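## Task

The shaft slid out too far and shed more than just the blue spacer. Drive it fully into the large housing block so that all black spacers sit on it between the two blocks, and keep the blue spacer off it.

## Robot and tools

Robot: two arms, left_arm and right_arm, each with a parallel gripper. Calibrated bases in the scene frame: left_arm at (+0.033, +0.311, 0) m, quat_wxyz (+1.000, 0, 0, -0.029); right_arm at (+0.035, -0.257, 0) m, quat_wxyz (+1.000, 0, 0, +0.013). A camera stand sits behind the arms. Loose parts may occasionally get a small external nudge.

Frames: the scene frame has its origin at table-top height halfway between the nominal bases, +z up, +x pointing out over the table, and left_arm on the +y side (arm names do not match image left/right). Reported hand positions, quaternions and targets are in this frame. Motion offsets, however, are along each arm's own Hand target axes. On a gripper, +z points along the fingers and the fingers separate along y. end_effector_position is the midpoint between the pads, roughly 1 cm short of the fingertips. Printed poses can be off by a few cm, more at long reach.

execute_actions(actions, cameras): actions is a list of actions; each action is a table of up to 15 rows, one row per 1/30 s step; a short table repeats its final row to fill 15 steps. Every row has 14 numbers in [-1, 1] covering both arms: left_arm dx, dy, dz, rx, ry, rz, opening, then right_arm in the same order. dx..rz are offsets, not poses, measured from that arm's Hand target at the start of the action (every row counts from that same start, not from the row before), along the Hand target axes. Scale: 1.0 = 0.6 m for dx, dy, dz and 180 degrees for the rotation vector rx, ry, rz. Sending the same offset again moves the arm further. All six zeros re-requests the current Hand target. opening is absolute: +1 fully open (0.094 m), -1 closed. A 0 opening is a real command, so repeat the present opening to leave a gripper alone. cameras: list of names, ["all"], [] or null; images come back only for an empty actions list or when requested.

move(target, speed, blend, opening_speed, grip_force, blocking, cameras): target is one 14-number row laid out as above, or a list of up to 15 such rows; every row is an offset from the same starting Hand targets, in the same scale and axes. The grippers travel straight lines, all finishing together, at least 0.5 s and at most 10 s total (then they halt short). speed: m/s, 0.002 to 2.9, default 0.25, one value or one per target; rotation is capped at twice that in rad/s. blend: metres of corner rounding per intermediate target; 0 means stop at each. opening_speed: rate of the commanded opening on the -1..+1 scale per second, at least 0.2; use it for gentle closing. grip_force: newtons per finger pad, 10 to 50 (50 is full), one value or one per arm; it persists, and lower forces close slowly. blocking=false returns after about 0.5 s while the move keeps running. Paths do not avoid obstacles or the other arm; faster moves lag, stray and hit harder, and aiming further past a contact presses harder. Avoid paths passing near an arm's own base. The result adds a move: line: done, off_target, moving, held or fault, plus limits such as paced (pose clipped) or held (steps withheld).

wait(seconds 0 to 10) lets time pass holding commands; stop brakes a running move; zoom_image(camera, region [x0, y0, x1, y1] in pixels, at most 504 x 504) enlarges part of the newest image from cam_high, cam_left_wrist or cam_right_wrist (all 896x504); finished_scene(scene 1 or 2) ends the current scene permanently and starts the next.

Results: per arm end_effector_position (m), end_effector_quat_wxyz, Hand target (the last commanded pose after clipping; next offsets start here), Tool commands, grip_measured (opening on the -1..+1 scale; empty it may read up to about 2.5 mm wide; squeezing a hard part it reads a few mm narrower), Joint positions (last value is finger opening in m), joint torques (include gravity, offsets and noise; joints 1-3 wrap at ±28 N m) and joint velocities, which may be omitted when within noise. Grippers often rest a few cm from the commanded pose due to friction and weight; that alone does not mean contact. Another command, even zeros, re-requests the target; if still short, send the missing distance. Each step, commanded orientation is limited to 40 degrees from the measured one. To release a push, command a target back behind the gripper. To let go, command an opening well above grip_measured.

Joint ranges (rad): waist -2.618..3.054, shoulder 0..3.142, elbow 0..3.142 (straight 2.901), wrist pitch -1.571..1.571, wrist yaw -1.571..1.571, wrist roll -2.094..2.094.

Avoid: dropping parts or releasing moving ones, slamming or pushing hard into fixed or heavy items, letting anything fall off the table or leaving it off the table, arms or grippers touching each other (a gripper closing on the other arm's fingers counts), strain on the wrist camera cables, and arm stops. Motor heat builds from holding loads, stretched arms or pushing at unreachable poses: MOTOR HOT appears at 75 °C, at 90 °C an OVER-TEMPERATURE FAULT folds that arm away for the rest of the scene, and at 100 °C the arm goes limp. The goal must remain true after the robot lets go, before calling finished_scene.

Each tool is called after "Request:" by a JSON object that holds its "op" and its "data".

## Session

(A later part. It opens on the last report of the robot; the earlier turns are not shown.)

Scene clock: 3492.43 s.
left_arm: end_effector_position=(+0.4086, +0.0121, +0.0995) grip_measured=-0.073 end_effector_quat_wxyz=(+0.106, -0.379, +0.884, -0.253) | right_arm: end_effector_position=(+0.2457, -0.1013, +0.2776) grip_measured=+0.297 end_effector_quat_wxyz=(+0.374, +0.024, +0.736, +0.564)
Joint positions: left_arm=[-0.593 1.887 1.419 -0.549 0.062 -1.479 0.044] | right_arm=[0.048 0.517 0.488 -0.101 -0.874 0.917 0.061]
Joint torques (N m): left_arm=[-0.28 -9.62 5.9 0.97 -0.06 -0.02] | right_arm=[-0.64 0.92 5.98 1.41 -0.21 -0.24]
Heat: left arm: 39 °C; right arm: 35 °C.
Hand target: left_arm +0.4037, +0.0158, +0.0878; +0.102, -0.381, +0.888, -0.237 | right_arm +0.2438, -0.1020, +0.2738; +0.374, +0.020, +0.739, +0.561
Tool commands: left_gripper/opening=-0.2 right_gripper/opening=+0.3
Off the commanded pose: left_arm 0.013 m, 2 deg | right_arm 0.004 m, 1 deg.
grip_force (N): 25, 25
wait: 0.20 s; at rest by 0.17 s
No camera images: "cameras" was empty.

Request:
{"op": "move", "data": {"target": [0, 0.0145, 0, -0.011, 0, 0, -0.2, 0, 0, 0, 0, 0, 0, 0.3], "speed": 0.03, "cameras": []}}

Request:
{"op": "wait", "data": {"seconds": 0.2, "cameras": ["cam_left_wrist"]}}

Scene clock: 3499.53 s.
left_arm: end_effector_position=(+0.4054, +0.0145, +0.0971) grip_measured=-0.073 end_effector_quat_wxyz=(+0.102, -0.380, +0.886, -0.246) | right_arm: end_effector_position=(+0.2457, -0.1013, +0.2776) grip_measured=+0.297 end_effector_quat_wxyz=(+0.374, +0.024, +0.736, +0.564)
Joint positions: left_arm=[-0.593 1.887 1.419 -0.567 0.062 -1.479 0.044] | right_arm=[0.048 0.517 0.488 -0.101 -0.874 0.917 0.061]
Joint torques (N m): left_arm=[-0.24 -9.55 5.9 0.82 -0.09 0] | right_arm=[-0.61 0.92 5.97 1.4 -0.21 -0.24]
Heat: left arm: 39 °C; right arm: 35 °C.
Hand target: left_arm +0.3982, +0.0210, +0.0834; +0.095, -0.383, +0.892, -0.222 | right_arm +0.2438, -0.1020, +0.2738; +0.374, +0.020, +0.739, +0.561
Off the commanded pose: left_arm 0.017 m, 3 deg | right_arm 0.004 m, 1 deg.
grip_force (N): 25, 25
move: off_target (left_arm)
No camera images: "cameras" was empty.

Scene clock: 3499.73 s.
left_arm: end_effector_position=(+0.4054, +0.0145, +0.0971) grip_measured=-0.073 end_effector_quat_wxyz=(+0.102, -0.380, +0.886, -0.246) | right_arm: end_effector_position=(+0.2457, -0.1013, +0.2776) grip_measured=+0.297 end_effector_quat_wxyz=(+0.374, +0.024, +0.736, +0.564)
Joint positions: left_arm=[-0.593 1.887 1.419 -0.567 0.062 -1.479 0.044] | right_arm=[0.048 0.517 0.488 -0.101 -0.874 0.917 0.061]
Joint torques (N m): left_arm=[-0.23 -9.57 5.89 0.81 -0.09 0.01] | right_arm=[-0.61 0.92 6 1.41 -0.21 -0.24]
Heat: left arm: 39 °C; right arm: 35 °C.
Hand target: left_arm +0.3982, +0.0210, +0.0834; +0.095, -0.383, +0.892, -0.222 | right_arm +0.2438, -0.1020, +0.2738; +0.374, +0.020, +0.739, +0.561
Tool commands: left_gripper/opening=-0.2 right_gripper/opening=+0.3
Off the commanded pose: left_arm 0.017 m, 3 deg | right_arm 0.004 m, 1 deg.
grip_force (N): 25, 25
wait: 0.20 s; at rest by 0.17 s
Images, in order (width x height): cam_left_wrist 896x504.

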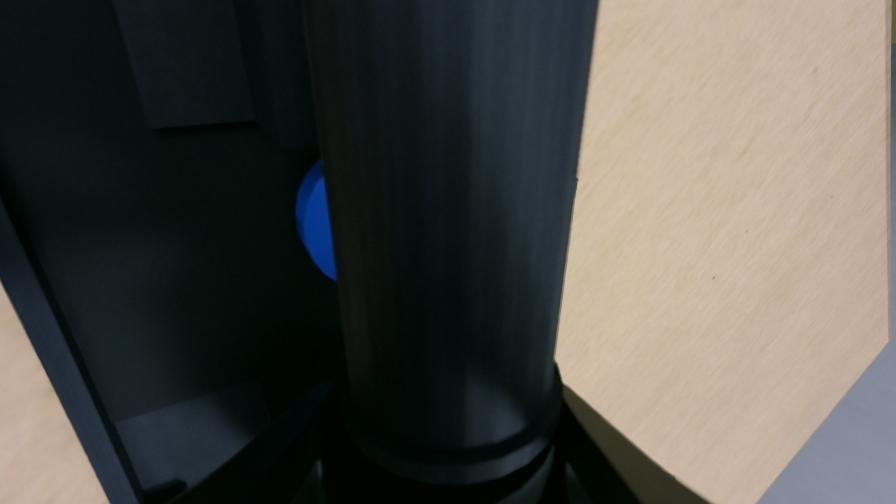

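Request:
{"op": "move", "data": {"target": [0, -0.0145, 0, 0.011, 0, 0, -0.2, 0, 0, 0, 0, 0, 0, 0.3], "speed": 0.03, "cameras": []}}

Request:
{"op": "move", "data": {"target": [0, -0.005, 0, 0.0038, 0, 0, -0.2, 0, 0, 0, 0, 0, 0, 0.3], "speed": 0.03, "cameras": []}}

Scene clock: 3509.80 s.
left_arm: end_effector_position=(+0.4056, +0.0143, +0.0972) grip_measured=-0.073 end_effector_quat_wxyz=(+0.102, -0.380, +0.886, -0.246) | right_arm: end_effector_position=(+0.2457, -0.1013, +0.2776) grip_measured=+0.297 end_effector_quat_wxyz=(+0.374, +0.024, +0.736, +0.564)
Joint positions: left_arm=[-0.593 1.887 1.419 -0.566 0.062 -1.479 0.044] | right_arm=[0.048 0.517 0.488 -0.101 -0.874 0.917 0.061]
Joint torques (N m): left_arm=[-0.29 -9.52 5.85 1.11 -0.06 -0.02] | right_arm=[-0.62 0.92 5.98 1.4 -0.2 -0.24]
Heat: left arm: 38 °C; right arm: 35 °C.
Hand target: left_arm +0.4038, +0.0157, +0.0875; +0.102, -0.381, +0.888, -0.237 | right_arm +0.2438, -0.1020, +0.2738; +0.374, +0.020, +0.739, +0.561
Off the commanded pose: left_arm 0.010 m, 1 deg | right_arm 0.004 m, 1 deg.
grip_force (N): 25, 25
move: done
No camera images: "cameras" was empty.

Scene clock: 3510.57 s.
left_arm: end_effector_position=(+0.4071, +0.0132, +0.0984) grip_measured=-0.073 end_effector_quat_wxyz=(+0.104, -0.380, +0.885, -0.250) | right_arm: end_effector_position=(+0.2457, -0.1013, +0.2776) grip_measured=+0.297 end_effector_quat_wxyz=(+0.374, +0.024, +0.736, +0.564)
Joint positions: left_arm=[-0.593 1.887 1.419 -0.558 0.062 -1.479 0.044] | right_arm=[0.048 0.517 0.488 -0.101 -0.874 0.917 0.061]
Joint torques (N m): left_arm=[-0.31 -9.52 5.87 1.14 -0.05 -0.03] | right_arm=[-0.65 0.94 5.98 1.41 -0.2 -0.24]
Heat: left arm: 38 °C; right arm: 35 °C.
Hand target: left_arm +0.4056, +0.0139, +0.0890; +0.104, -0.380, +0.886, -0.243 | right_arm +0.2438, -0.1020, +0.2738; +0.374, +0.020, +0.739, +0.561
Off the commanded pose: left_arm 0.009 m, 1 deg | right_arm 0.004 m, 1 deg.
grip_force (N): 25, 25
move: done
No camera images: "cameras" was empty.

Request:
{"op": "wait", "data": {"seconds": 0.2, "cameras": ["all"]}}

Request:
{"op": "zoom_image", "data": {"camera": "cam_left_wrist", "region": [300, 340, 600, 504]}}

Request:
{"op": "zoom_image", "data": {"camera": "cam_right_wrist", "region": [640, 180, 780, 300]}}

Scene clock: 3516.17 s.
left_arm: end_effector_position=(+0.4071, +0.0131, +0.0984) grip_measured=-0.073 end_effector_quat_wxyz=(+0.104, -0.380, +0.885, -0.250) | right_arm: end_effector_position=(+0.2457, -0.1013, +0.2776) grip_measured=+0.297 end_effector_quat_wxyz=(+0.374, +0.024, +0.736, +0.564)
Joint positions: left_arm=[-0.593 1.887 1.419 -0.557 0.062 -1.479 0.044] | right_arm=[0.048 0.517 0.488 -0.101 -0.874 0.917 0.061]
Joint torques (N m): left_arm=[-0.31 -9.52 5.86 1.15 -0.05 -0.03] | right_arm=[-0.62 0.95 5.98 1.41 -0.21 -0.24]
Heat: left arm: 38 °C; right arm: 35 °C.
Hand target: left_arm +0.4056, +0.0139, +0.0890; +0.104, -0.380, +0.886, -0.243 | right_arm +0.2438, -0.1020, +0.2738; +0.374, +0.020, +0.739, +0.561
Tool commands: left_gripper/opening=-0.2 right_gripper/opening=+0.3
Off the commanded pose: left_arm 0.010 m, 1 deg | right_arm 0.004 m, 1 deg.
grip_force (N): 25, 25
wait: 0.20 s; at rest from the start

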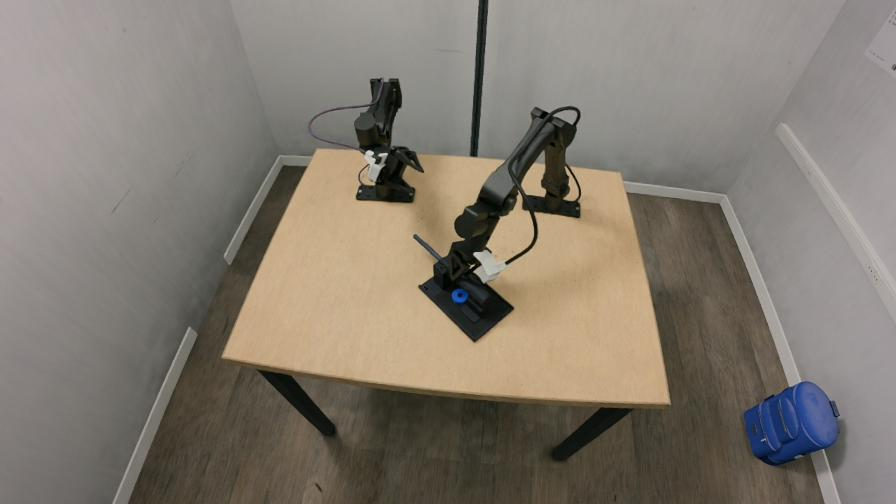

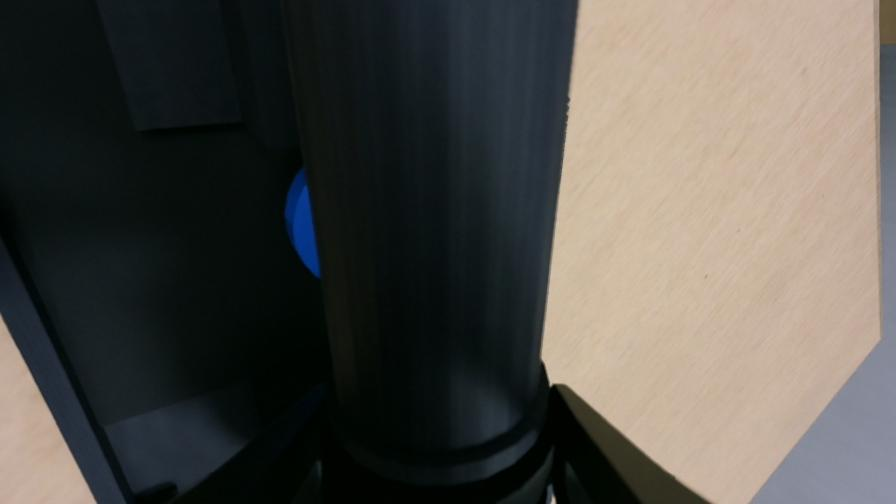

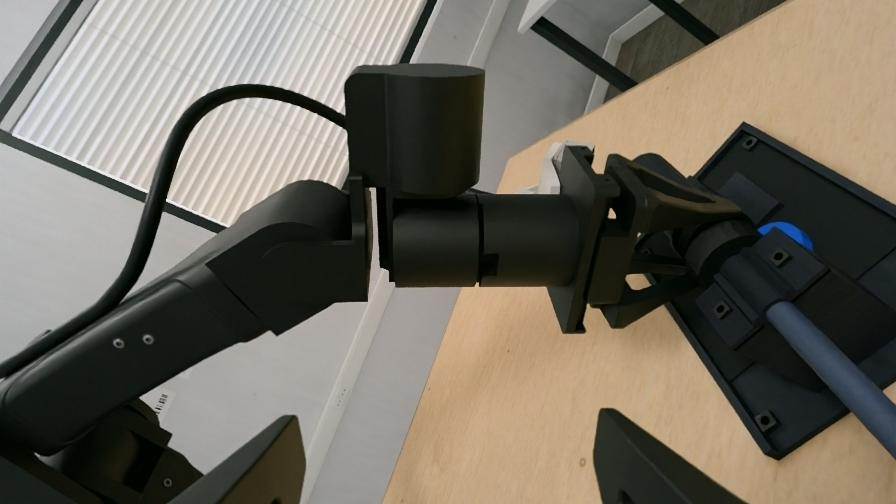

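Scaled by 1.680 from the camera's 896x504 image, which has a finer 1280x720 frame.

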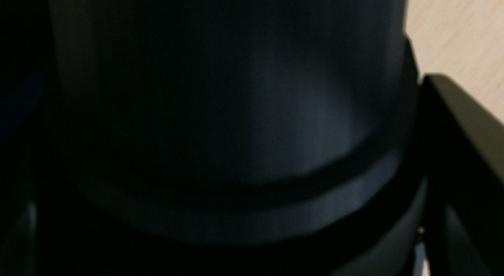

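Scaled by 3.600 from the camera's 896x504 image, which has a finer 1280x720 frame.

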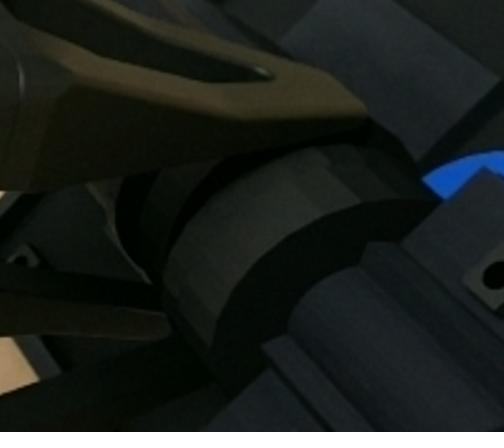

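Request:
{"op": "zoom_image", "data": {"camera": "cam_high", "region": [380, 210, 530, 350]}}

Scaled by 3.360 from the camera's 896x504 image, which has a finer 1280x720 frame.

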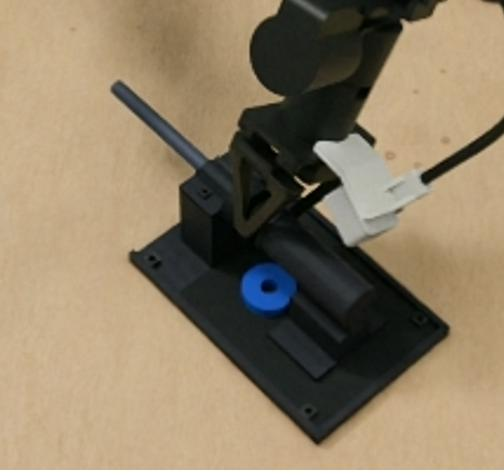

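Request:
{"op": "move", "data": {"target": [0, 0, 0, 0, 0, 0, -0.2, 0.0259, -0.0965, -0.0585, 0.3673, 0.0648, 0.1885, -1], "speed": 0.2, "cameras": ["all"]}}

Scene clock: 3620.83 s.
left_arm: end_effector_position=(+0.4071, +0.0131, +0.0984) grip_measured=-0.073 end_effector_quat_wxyz=(+0.104, -0.380, +0.885, -0.250) | right_arm: end_effector_position=(+0.2342, -0.1441, +0.2125) grip_measured=-0.967 end_effector_quat_wxyz=(+0.053, +0.365, +0.917, +0.155)
Joint positions: left_arm=[-0.593 1.887 1.419 -0.557 0.062 -1.479 0.044] | right_arm=[0.37 1.176 1.292 -1.391 -0.145 1.175 0.002]
Joint torques (N m): left_arm=[-0.29 -9.52 5.87 1.15 -0.05 -0.03] | right_arm=[0.58 -1.57 8.09 0.59 0.1 0.06]
Heat: left arm: 37 °C; right arm: 35 °C.
Hand target: left_arm +0.4056, +0.0139, +0.0890; +0.104, -0.380, +0.886, -0.243 | right_arm +0.2351, -0.1451, +0.2200; +0.062, +0.366, +0.916, +0.153
Off the commanded pose: left_arm 0.010 m, 1 deg | right_arm 0.008 m, 1 deg.
grip_force (N): 25, 25
move: done

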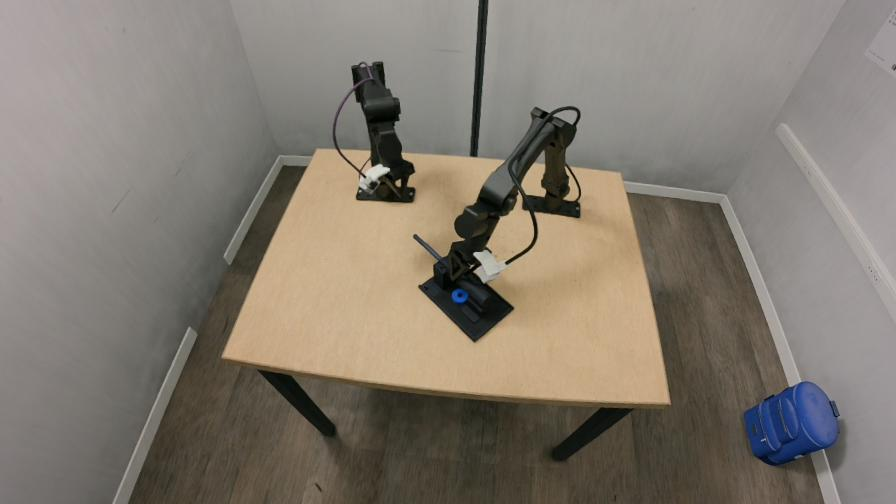

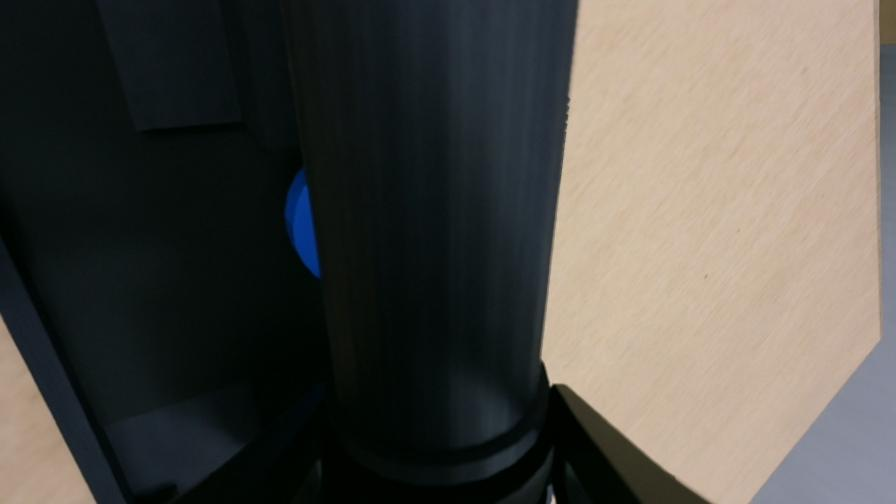

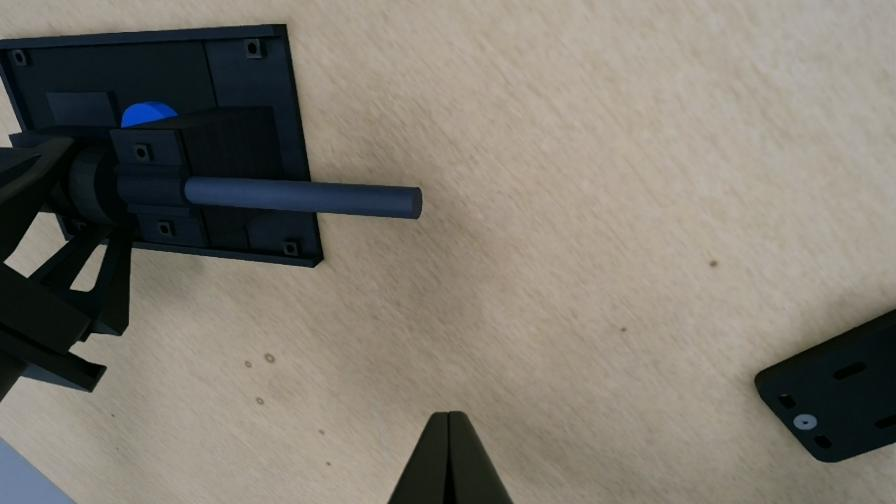

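Request:
{"op": "zoom_image", "data": {"camera": "cam_right_wrist", "region": [0, 110, 250, 290]}}

Scaled by 2.016 from the camera's 896x504 image, which has a finer 1280x720 frame.

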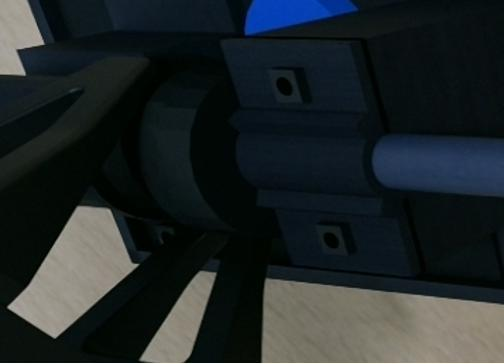

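Request:
{"op": "move", "data": {"target": [0, 0, 0, 0, 0, 0, -0.2, -0.0225, -0.0235, 0.1333, 0, 0, -0.0157, -1], "speed": 0.12, "cameras": ["cam_right_wrist"]}}

Scene clock: 3662.97 s.
left_arm: end_effector_position=(+0.4071, +0.0131, +0.0984) grip_measured=-0.073 end_effector_quat_wxyz=(+0.104, -0.380, +0.885, -0.250) | right_arm: end_effector_position=(+0.2526, -0.1425, +0.1447) grip_measured=-0.967 end_effector_quat_wxyz=(+0.063, +0.346, +0.923, +0.155)
Joint positions: left_arm=[-0.593 1.887 1.419 -0.557 0.062 -1.479 0.044] | right_arm=[0.346 1.175 1.013 -1.104 -0.145 1.111 0.002]
Joint torques (N m): left_arm=[-0.31 -9.54 5.86 1.15 -0.05 -0.03] | right_arm=[-0.61 -2.03 4.55 0.89 -0.02 -0.19]
Heat: left arm: 37 °C; right arm: 35 °C.
Hand target: left_arm +0.4056, +0.0139, +0.0890; +0.104, -0.380, +0.886, -0.243 | right_arm +0.2536, -0.1453, +0.1398; +0.065, +0.344, +0.925, +0.151
Off the commanded pose: left_arm 0.010 m, 1 deg | right_arm 0.006 m, 1 deg.
grip_force (N): 25, 25
move: done
Images, in order (width x height): cam_right_wrist 896x504.

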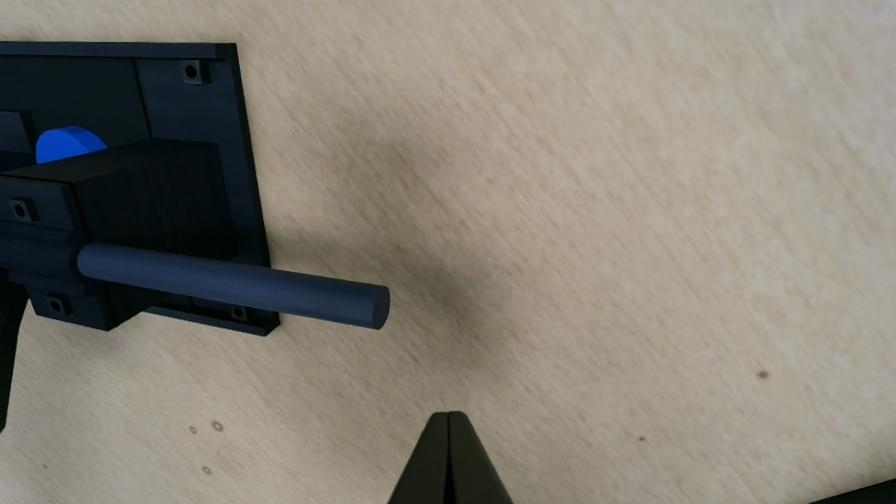

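Request:
{"op": "move", "data": {"target": [0, 0, 0, 0, 0, 0, -0.2, -0.0052, -0.0113, 0.0783, 0, 0, -0.0056, -1], "speed": 0.08, "cameras": ["cam_right_wrist"]}}

Scene clock: 3681.23 s.
left_arm: end_effector_position=(+0.4071, +0.0131, +0.0984) grip_measured=-0.073 end_effector_quat_wxyz=(+0.104, -0.380, +0.885, -0.250) | right_arm: end_effector_position=(+0.2623, -0.1388, +0.0986) grip_measured=-0.967 end_effector_quat_wxyz=(+0.065, +0.339, +0.926, +0.155)
Joint positions: left_arm=[-0.593 1.887 1.419 -0.557 0.062 -1.479 0.044] | right_arm=[0.346 1.22 0.857 -0.901 -0.145 1.097 0.002]
Joint torques (N m): left_arm=[-0.31 -9.54 5.87 1.15 -0.05 -0.03] | right_arm=[-0.34 -2.18 4.57 0.93 -0.02 -0.17]
Heat: left arm: 37 °C; right arm: 35 °C.
Hand target: left_arm +0.4056, +0.0139, +0.0890; +0.104, -0.380, +0.886, -0.243 | right_arm +0.2624, -0.1412, +0.0933; +0.067, +0.335, +0.928, +0.151
Off the commanded pose: left_arm 0.010 m, 1 deg | right_arm 0.006 m, 1 deg.
grip_force (N): 25, 25
move: done
Images, in order (width x height): cam_right_wrist 896x504.

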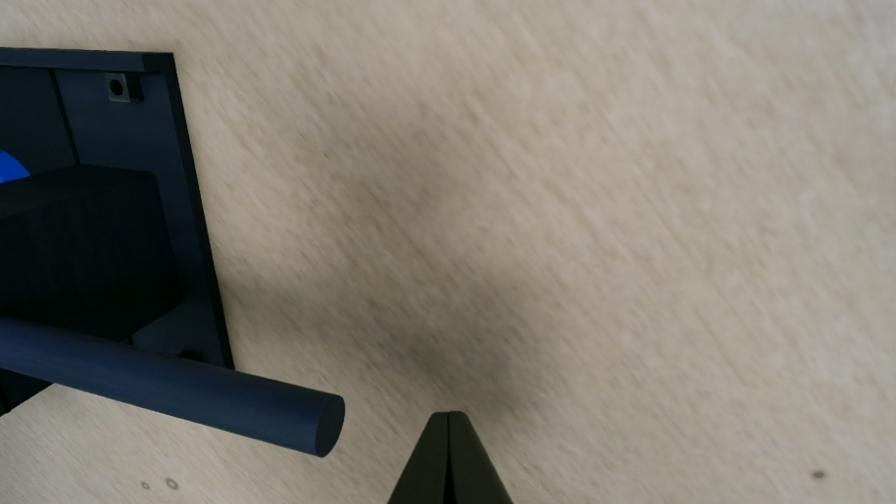

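Request:
{"op": "move", "data": {"target": [0, 0, 0, 0, 0, 0, -0.2, -0.003, 0, 0.0117, 0, 0, 0, -1], "speed": 0.05, "cameras": ["cam_right_wrist"]}}

Scene clock: 3696.07 s.
left_arm: end_effector_position=(+0.4071, +0.0131, +0.0984) grip_measured=-0.073 end_effector_quat_wxyz=(+0.104, -0.380, +0.885, -0.250) | right_arm: end_effector_position=(+0.2653, -0.1376, +0.0927) grip_measured=-0.967 end_effector_quat_wxyz=(+0.066, +0.338, +0.926, +0.156)
Joint positions: left_arm=[-0.593 1.887 1.419 -0.557 0.062 -1.479 0.044] | right_arm=[0.346 1.235 0.843 -0.87 -0.145 1.094 0.002]
Joint torques (N m): left_arm=[-0.31 -9.54 5.87 1.15 -0.04 -0.03] | right_arm=[-0.57 -2.17 4.48 0.9 -0.02 -0.18]
Heat: left arm: 37 °C; right arm: 35 °C.
Hand target: left_arm +0.4056, +0.0139, +0.0890; +0.104, -0.380, +0.886, -0.243 | right_arm +0.2653, -0.1407, +0.0866; +0.067, +0.336, +0.928, +0.151
Off the commanded pose: left_arm 0.010 m, 1 deg | right_arm 0.007 m, 1 deg.
grip_force (N): 25, 25
move: done
Images, in order (width x height): cam_right_wrist 896x504.

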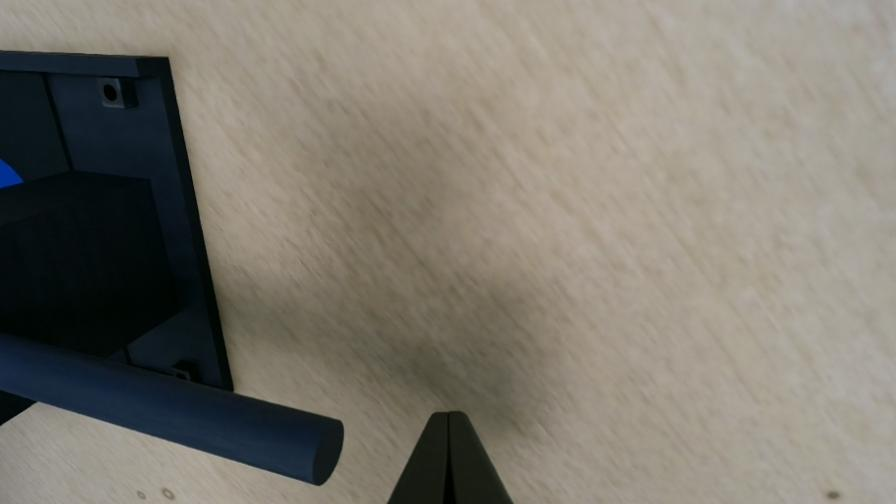

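Request:
{"op": "move", "data": {"target": [0, 0, 0, 0, 0, 0, -0.2, -0.004, 0.0189, 0.0066, 0, 0, 0, -1], "speed": 0.05, "cameras": ["cam_right_wrist"]}}

Scene clock: 3709.63 s.
left_arm: end_effector_position=(+0.4071, +0.0131, +0.0984) grip_measured=-0.073 end_effector_quat_wxyz=(+0.104, -0.380, +0.885, -0.250) | right_arm: end_effector_position=(+0.2676, -0.1357, +0.0825) grip_measured=-0.967 end_effector_quat_wxyz=(+0.055, +0.338, +0.928, +0.146)
Joint positions: left_arm=[-0.593 1.887 1.419 -0.557 0.062 -1.479 0.044] | right_arm=[0.35 1.283 0.843 -0.851 -0.145 1.094 0.002]
Joint torques (N m): left_arm=[-0.31 -9.54 5.86 1.15 -0.05 -0.03] | right_arm=[0.51 -2.47 6.94 0.87 0.04 -0.01]
Heat: left arm: 37 °C; right arm: 34 °C.
Hand target: left_arm +0.4056, +0.0139, +0.0890; +0.104, -0.380, +0.886, -0.243 | right_arm +0.2748, -0.1330, +0.0866; +0.067, +0.335, +0.928, +0.151
Off the commanded pose: left_arm 0.010 m, 1 deg | right_arm 0.009 m, 1 deg.
grip_force (N): 25, 25
move: done
Images, in order (width x height): cam_right_wrist 896x504.

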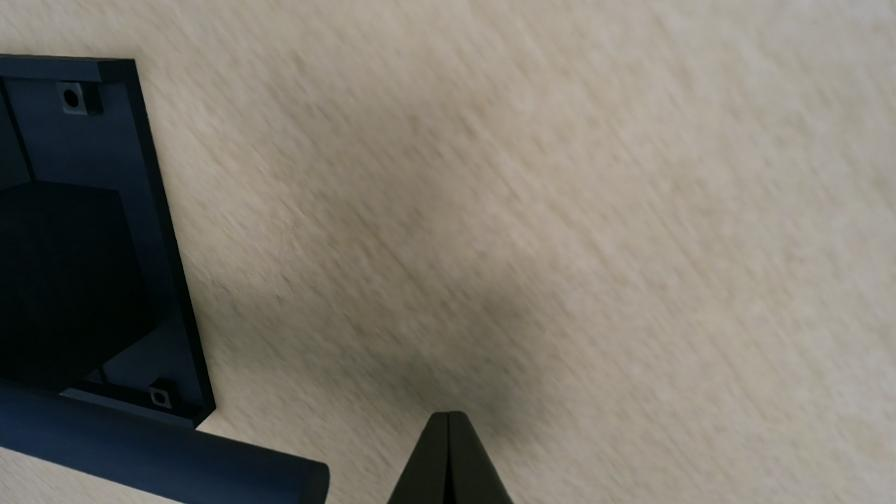

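Request:
{"op": "move", "data": {"target": [0, 0, 0, 0, 0, 0, -0.2, 0, 0.0055, -0.0157, 0, 0, 0, -1], "speed": 0.05, "cameras": []}}

Scene clock: 3718.03 s.
left_arm: end_effector_position=(+0.4071, +0.0131, +0.0984) grip_measured=-0.073 end_effector_quat_wxyz=(+0.104, -0.380, +0.885, -0.250) | right_arm: end_effector_position=(+0.2712, -0.1343, +0.0885) grip_measured=-0.967 end_effector_quat_wxyz=(+0.059, +0.337, +0.928, +0.150)
Joint positions: left_arm=[-0.593 1.887 1.419 -0.557 0.062 -1.479 0.044] | right_arm=[0.35 1.283 0.863 -0.86 -0.145 1.094 0.002]
Joint torques (N m): left_arm=[-0.32 -9.52 5.87 1.15 -0.05 -0.03] | right_arm=[0.61 -2.99 8.13 0.62 0.03 0]
Heat: left arm: 37 °C; right arm: 34 °C.
Hand target: left_arm +0.4056, +0.0139, +0.0890; +0.104, -0.380, +0.886, -0.243 | right_arm +0.2747, -0.1328, +0.0966; +0.067, +0.335, +0.928, +0.151
Off the commanded pose: left_arm 0.010 m, 1 deg | right_arm 0.009 m, 1 deg.
grip_force (N): 25, 25
move: done
No camera images: "cameras" was empty.

Request:
{"op": "move", "data": {"target": [0, 0, 0, 0, 0, 0, -0.2, 0, 0.004, -0.0117, 0, 0, 0, -1], "speed": 0.05, "cameras": ["cam_right_wrist"]}}

Scene clock: 3730.03 s.
left_arm: end_effector_position=(+0.4071, +0.0131, +0.0984) grip_measured=-0.073 end_effector_quat_wxyz=(+0.104, -0.380, +0.885, -0.250) | right_arm: end_effector_position=(+0.2710, -0.1344, +0.0945) grip_measured=-0.967 end_effector_quat_wxyz=(+0.057, +0.337, +0.928, +0.149)
Joint positions: left_arm=[-0.593 1.887 1.419 -0.557 0.062 -1.479 0.044] | right_arm=[0.35 1.283 0.889 -0.891 -0.145 1.094 0.002]
Joint torques (N m): left_arm=[-0.31 -9.54 5.87 1.15 -0.05 -0.03] | right_arm=[0.65 -3.32 8.23 0.62 0.04 0.01]
Heat: left arm: 37 °C; right arm: 35 °C.
Hand target: left_arm +0.4056, +0.0139, +0.0890; +0.104, -0.380, +0.886, -0.243 | right_arm +0.2746, -0.1327, +0.1041; +0.067, +0.335, +0.928, +0.151
Off the commanded pose: left_arm 0.010 m, 1 deg | right_arm 0.010 m, 1 deg.
grip_force (N): 25, 25
move: done
Images, in order (width x height): cam_right_wrist 896x504.

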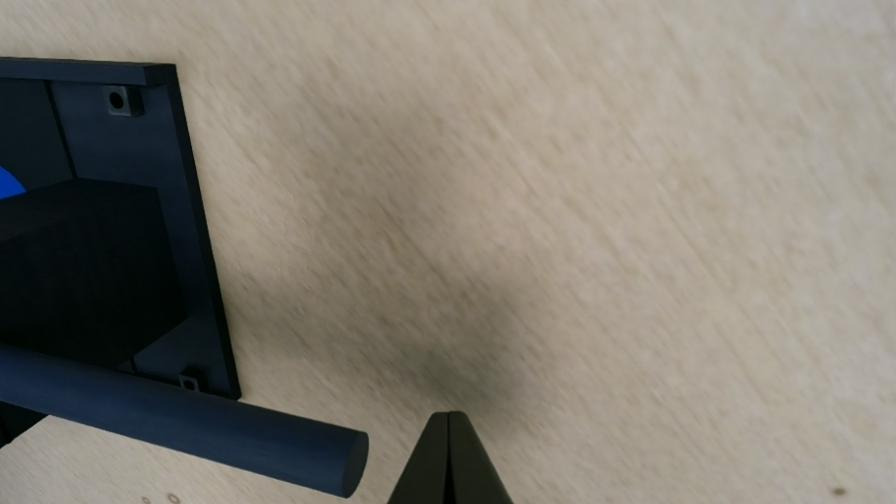

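Request:
{"op": "move", "data": {"target": [0, 0, 0, 0, 0, 0, -0.2, 0, 0.0126, 0.0044, 0, 0, 0, -1], "speed": 0.05, "cameras": ["cam_right_wrist"]}}

Scene clock: 3738.20 s.
left_arm: end_effector_position=(+0.4071, +0.0131, +0.0984) grip_measured=-0.073 end_effector_quat_wxyz=(+0.104, -0.380, +0.885, -0.250) | right_arm: end_effector_position=(+0.2731, -0.1284, +0.0967) grip_measured=-0.967 end_effector_quat_wxyz=(+0.056, +0.334, +0.929, +0.150)
Joint positions: left_arm=[-0.593 1.887 1.419 -0.557 0.062 -1.479 0.044] | right_arm=[0.368 1.299 0.908 -0.891 -0.145 1.105 0.002]
Joint torques (N m): left_arm=[-0.31 -9.52 5.86 1.15 -0.04 -0.03] | right_arm=[0.57 -2.61 8.31 0.69 0.1 0.05]
Heat: left arm: 37 °C; right arm: 36 °C.
Hand target: left_arm +0.4056, +0.0139, +0.0890; +0.104, -0.380, +0.886, -0.243 | right_arm +0.2798, -0.1266, +0.1040; +0.067, +0.336, +0.928, +0.151
Off the commanded pose: left_arm 0.010 m, 1 deg | right_arm 0.010 m, 1 deg.
grip_force (N): 25, 25
move: done
Images, in order (width x height): cam_right_wrist 896x504.

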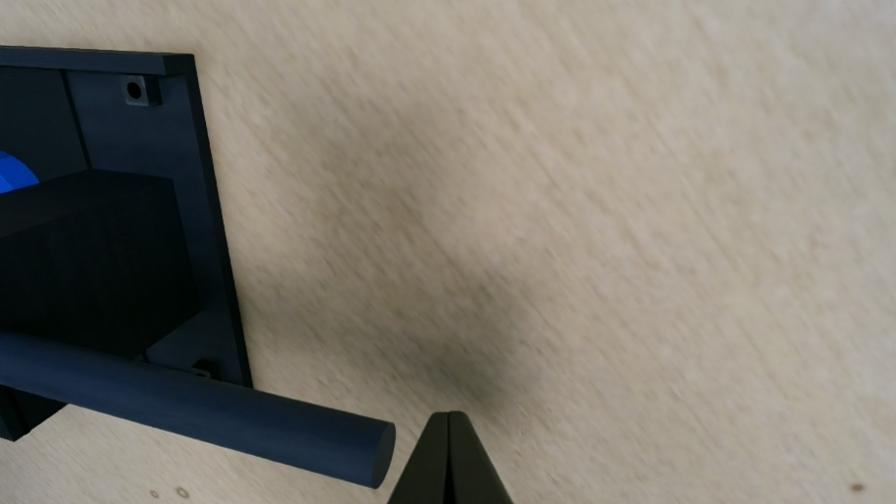

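Request:
{"op": "move", "data": {"target": [0, 0, 0, 0, 0, 0, -0.2, -0.0017, 0.0157, 0.0055, 0, 0, 0, -1], "speed": 0.04, "cameras": ["cam_right_wrist"]}}

Scene clock: 3744.00 s.
left_arm: end_effector_position=(+0.4071, +0.0131, +0.0984) grip_measured=-0.073 end_effector_quat_wxyz=(+0.104, -0.380, +0.885, -0.250) | right_arm: end_effector_position=(+0.2777, -0.1224, +0.0963) grip_measured=-0.967 end_effector_quat_wxyz=(+0.052, +0.335, +0.929, +0.147)
Joint positions: left_arm=[-0.593 1.887 1.419 -0.557 0.062 -1.479 0.044] | right_arm=[0.383 1.335 0.936 -0.891 -0.142 1.121 0.002]
Joint torques (N m): left_arm=[-0.31 -9.54 5.87 1.15 -0.05 -0.03] | right_arm=[0.57 -2.81 8.27 0.79 0.11 0.08]
Heat: left arm: 37 °C; right arm: 36 °C.
Hand target: left_arm +0.4056, +0.0139, +0.0890; +0.104, -0.380, +0.886, -0.243 | right_arm +0.2870, -0.1196, +0.1039; +0.067, +0.336, +0.927, +0.151
Off the commanded pose: left_arm 0.010 m, 1 deg | right_arm 0.012 m, 2 deg.
grip_force (N): 25, 25
move: off_target (right_arm)
Images, in order (width x height): cam_right_wrist 896x504.

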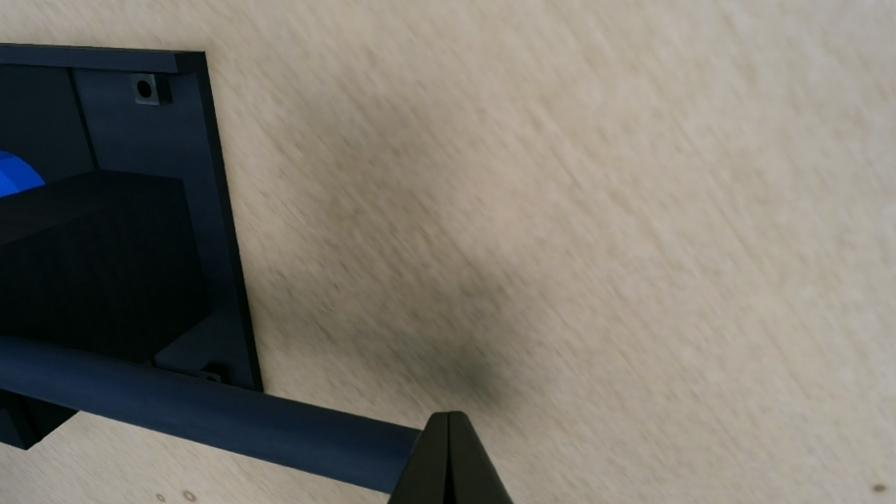

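Request:
{"op": "move", "data": {"target": [0, 0, 0, 0, 0, 0, -0.2, -0.005, 0.0126, 0.0044, 0, 0, 0, -1], "speed": 0.03, "cameras": ["cam_left_wrist", "cam_right_wrist"]}}

Scene clock: 3759.30 s.
left_arm: end_effector_position=(+0.4071, +0.0131, +0.0984) grip_measured=-0.073 end_effector_quat_wxyz=(+0.104, -0.380, +0.885, -0.250) | right_arm: end_effector_position=(+0.2831, -0.1206, +0.0950) grip_measured=-0.967 end_effector_quat_wxyz=(+0.050, +0.336, +0.930, +0.142)
Joint positions: left_arm=[-0.593 1.887 1.419 -0.557 0.062 -1.479 0.044] | right_arm=[0.386 1.367 0.959 -0.891 -0.136 1.123 0.002]
Joint torques (N m): left_arm=[-0.31 -9.51 5.86 1.15 -0.05 -0.03] | right_arm=[0.72 -3 8.55 0.84 0.08 0.07]
Heat: left arm: 36 °C; right arm: 36 °C.
Hand target: left_arm +0.4056, +0.0139, +0.0890; +0.104, -0.380, +0.886, -0.243 | right_arm +0.2945, -0.1154, +0.1040; +0.067, +0.335, +0.928, +0.151
Off the commanded pose: left_arm 0.010 m, 1 deg | right_arm 0.015 m, 2 deg.
grip_force (N): 25, 25
move: off_target (right_arm)
Images, in order (width x height): cam_left_wrist 896x504, cam_right_wrist 896x504.

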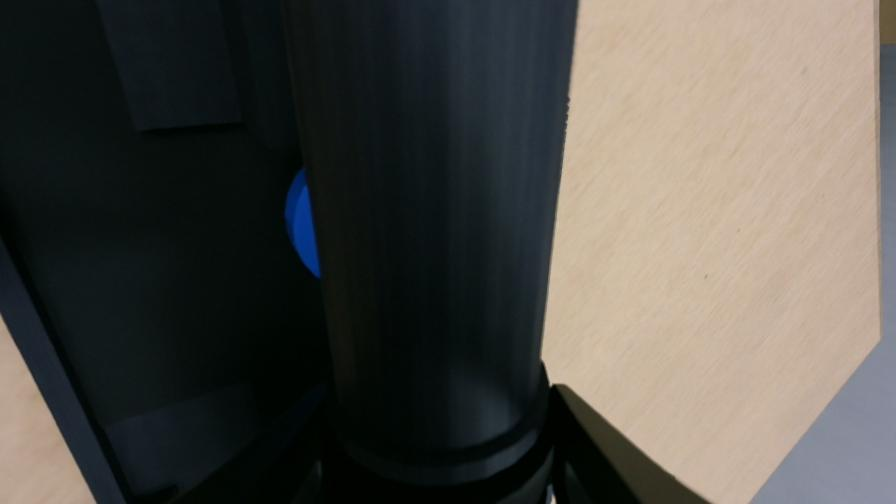

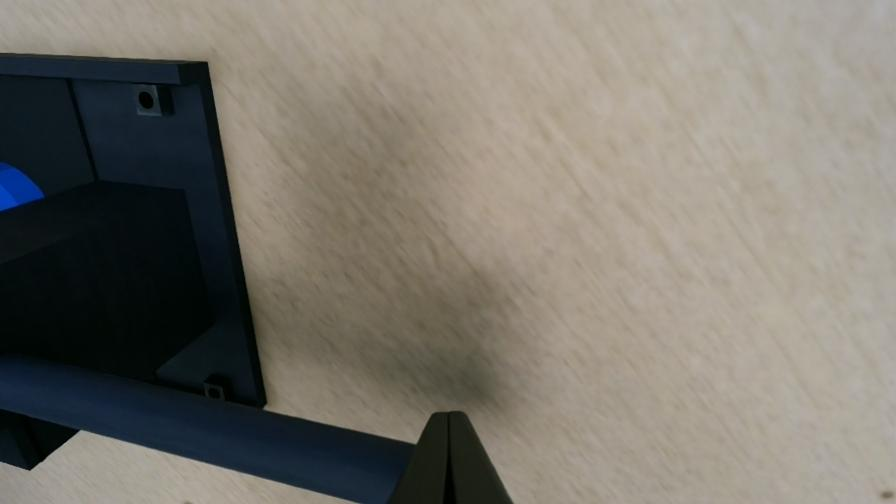

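Request:
{"op": "move", "data": {"target": [0, 0, 0, 0, 0, 0, -0.2, 0, 0.0126, 0.0044, 0, 0, 0, -1], "speed": 0.03, "cameras": ["cam_left_wrist", "cam_right_wrist"]}}

Scene clock: 3775.93 s.
left_arm: end_effector_position=(+0.4071, +0.0131, +0.0984) grip_measured=-0.073 end_effector_quat_wxyz=(+0.104, -0.380, +0.885, -0.250) | right_arm: end_effector_position=(+0.2856, -0.1174, +0.0941) grip_measured=-0.967 end_effector_quat_wxyz=(+0.048, +0.337, +0.931, +0.135)
Joint positions: left_arm=[-0.593 1.887 1.419 -0.557 0.062 -1.479 0.044] | right_arm=[0.399 1.394 0.981 -0.898 -0.126 1.136 0.002]
Joint torques (N m): left_arm=[-0.31 -9.54 5.87 1.15 -0.04 -0.03] | right_arm=[0.75 -3.17 8.61 0.94 0 0.05]
Heat: left arm: 36 °C; right arm: 36 °C.
Hand target: left_arm +0.4056, +0.0139, +0.0890; +0.104, -0.380, +0.886, -0.243 | right_arm +0.2996, -0.1092, +0.1039; +0.067, +0.335, +0.928, +0.151
Off the commanded pose: left_arm 0.010 m, 1 deg | right_arm 0.019 m, 3 deg.
grip_force (N): 25, 25
move: off_target (right_arm)
Images, in order (width x height): cam_left_wrist 896x504, cam_right_wrist 896x504.

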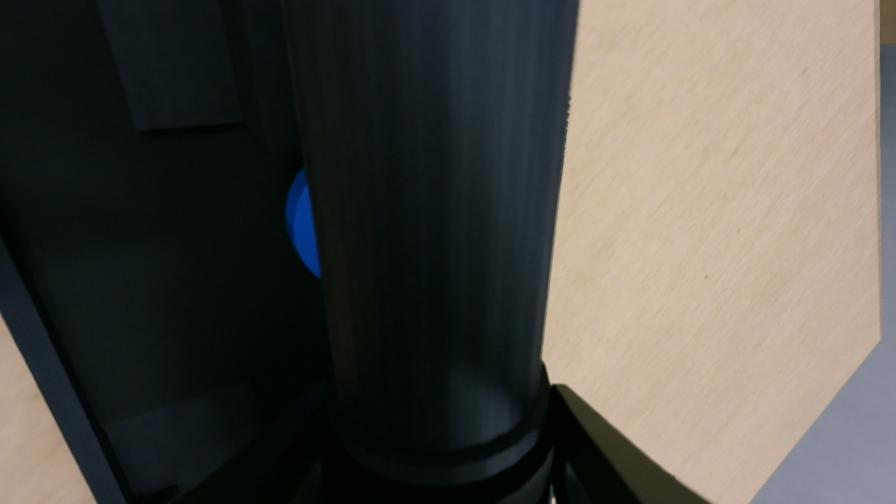

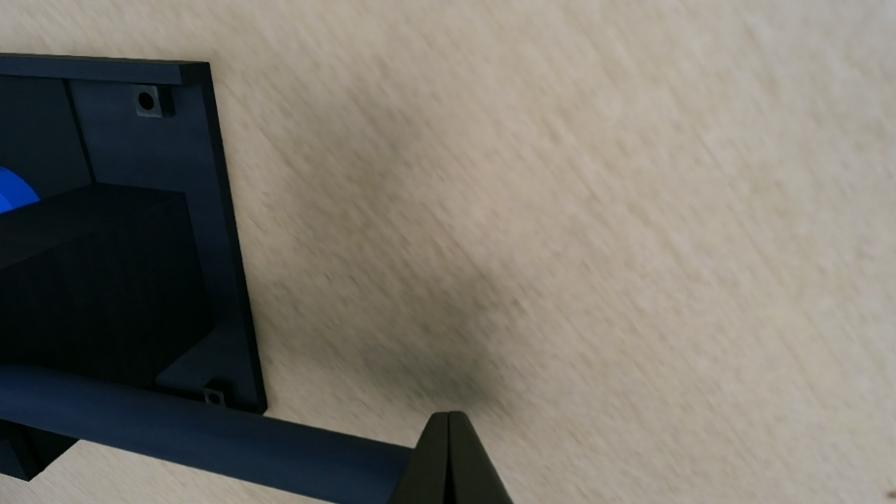

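Request:
{"op": "wait", "data": {"seconds": 0.1, "cameras": ["cam_high"]}}

Request:
{"op": "zoom_image", "data": {"camera": "cam_high", "region": [380, 210, 530, 350]}}

Scene clock: 3802.97 s.
left_arm: end_effector_position=(+0.4071, +0.0131, +0.0984) grip_measured=-0.073 end_effector_quat_wxyz=(+0.104, -0.380, +0.885, -0.250) | right_arm: end_effector_position=(+0.2856, -0.1174, +0.0941) grip_measured=-0.967 end_effector_quat_wxyz=(+0.048, +0.337, +0.930, +0.135)
Joint positions: left_arm=[-0.593 1.887 1.419 -0.557 0.062 -1.479 0.044] | right_arm=[0.399 1.394 0.981 -0.898 -0.126 1.136 0.002]
Joint torques (N m): left_arm=[-0.31 -9.52 5.87 1.15 -0.05 -0.02] | right_arm=[0.75 -3.17 8.59 0.94 -0.01 0.07]
Heat: left arm: 36 °C; right arm: 37 °C.
Hand target: left_arm +0.4056, +0.0139, +0.0890; +0.104, -0.380, +0.886, -0.243 | right_arm +0.2996, -0.1092, +0.1039; +0.067, +0.335, +0.928, +0.151
Tool commands: left_gripper/opening=-0.2 right_gripper/opening=-1.0
Off the commanded pose: left_arm 0.010 m, 1 deg | right_arm 0.019 m, 3 deg.
grip_force (N): 25, 25
wait: 0.10 s; at rest from the start
Images, in order (width x height): cam_high 896x504.

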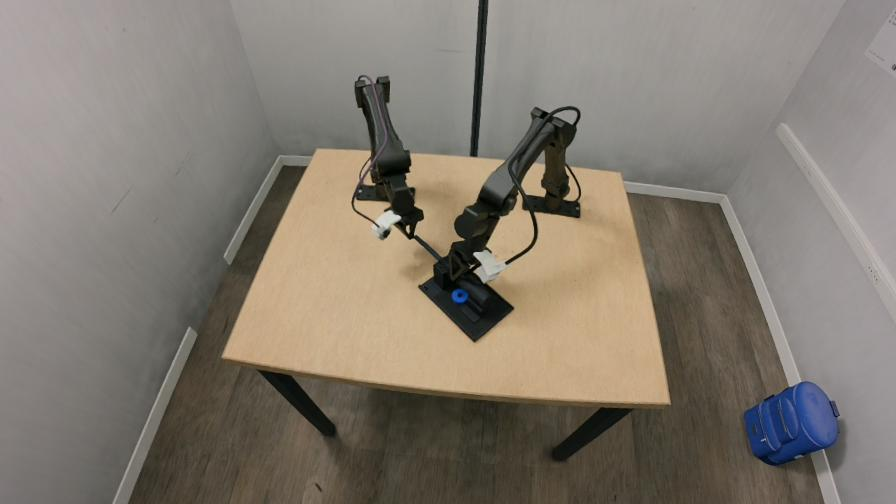

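Scaled by 3.360 from the camera's 896x504 image, which has a finer 1280x720 frame.

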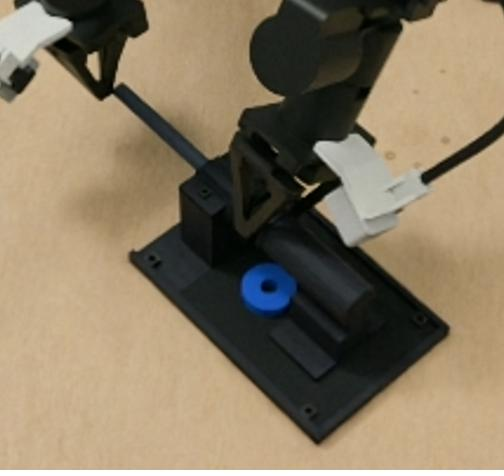

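Request:
{"op": "zoom_image", "data": {"camera": "cam_high", "region": [405, 225, 455, 275]}}

Scaled by 10.080 from the camera's 896x504 image, which has a finer 1280x720 frame.

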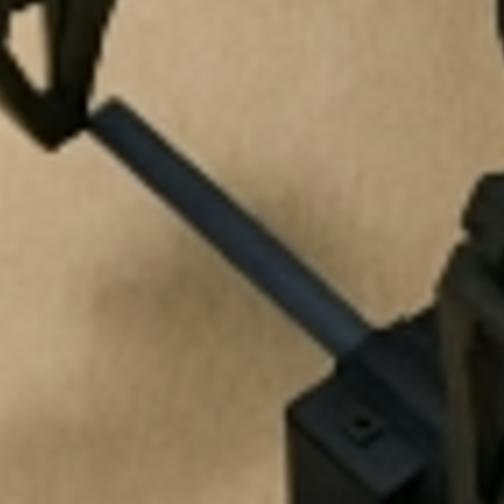

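Request:
{"op": "move", "data": {"target": [0, 0, 0, 0, 0, 0, -0.2, 0, 0.0126, 0.0044, 0, 0, 0, -1], "speed": 0.03, "cameras": ["cam_high", "cam_right_wrist"]}}

Request:
{"op": "zoom_image", "data": {"camera": "cam_high", "region": [405, 225, 455, 275]}}

Scene clock: 3818.87 s.
left_arm: end_effector_position=(+0.4078, +0.0139, +0.0983) grip_measured=-0.073 end_effector_quat_wxyz=(+0.107, -0.380, +0.884, -0.249) | right_arm: end_effector_position=(+0.2881, -0.1143, +0.0931) grip_measured=-0.967 end_effector_quat_wxyz=(+0.046, +0.338, +0.931, +0.128)
Joint positions: left_arm=[-0.593 1.887 1.419 -0.557 0.056 -1.479 0.044] | right_arm=[0.411 1.42 1.001 -0.904 -0.116 1.148 0.002]
Joint torques (N m): left_arm=[-0.28 -9.54 5.86 1.15 0.05 -0.03] | right_arm=[0.84 -3.36 8.79 1.02 -0.07 0.07]
Heat: left arm: 36 °C; right arm: 37 °C.
Hand target: left_arm +0.4057, +0.0140, +0.0890; +0.104, -0.380, +0.886, -0.243 | right_arm +0.3047, -0.1032, +0.1039; +0.067, +0.335, +0.928, +0.151
Off the commanded pose: left_arm 0.010 m, 1 deg | right_arm 0.023 m, 4 deg.
grip_force (N): 25, 25
move: off_target (right_arm)
Images, in order (width x height): cam_high 896x504, cam_right_wrist 896x504.

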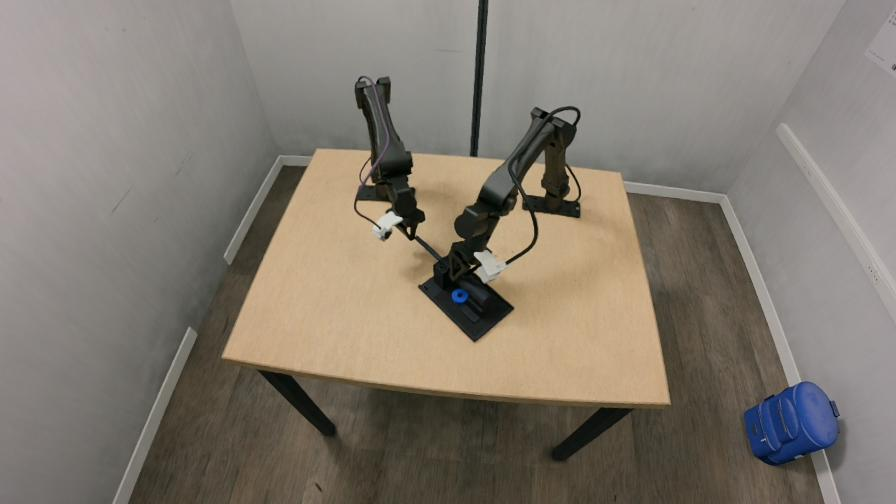

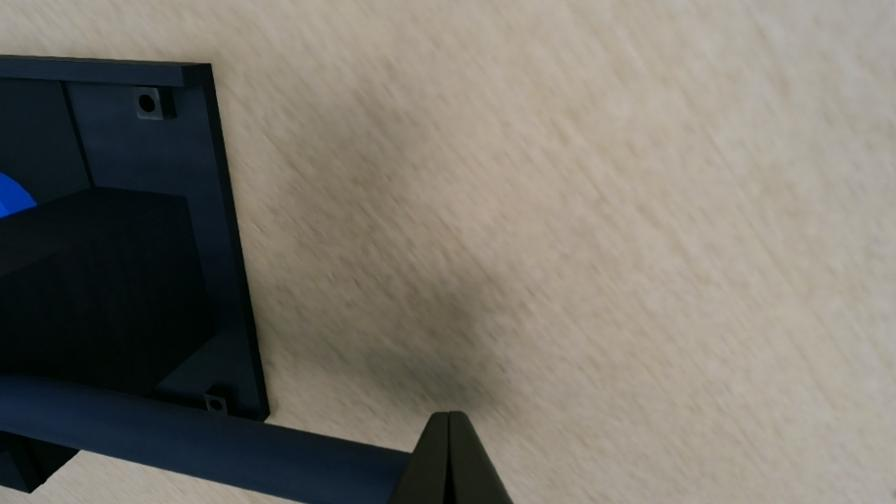

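Scaled by 10.080 from the camera's 896x504 image, which has a finer 1280x720 frame.

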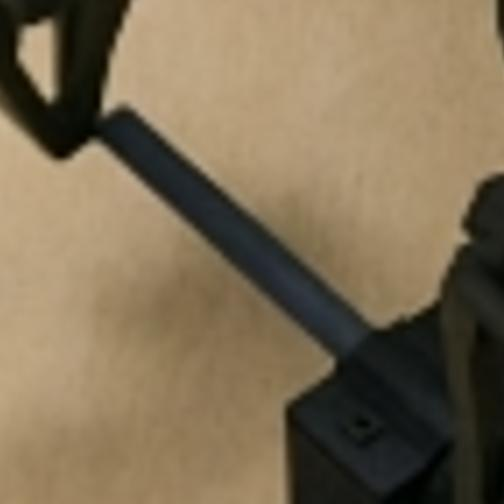

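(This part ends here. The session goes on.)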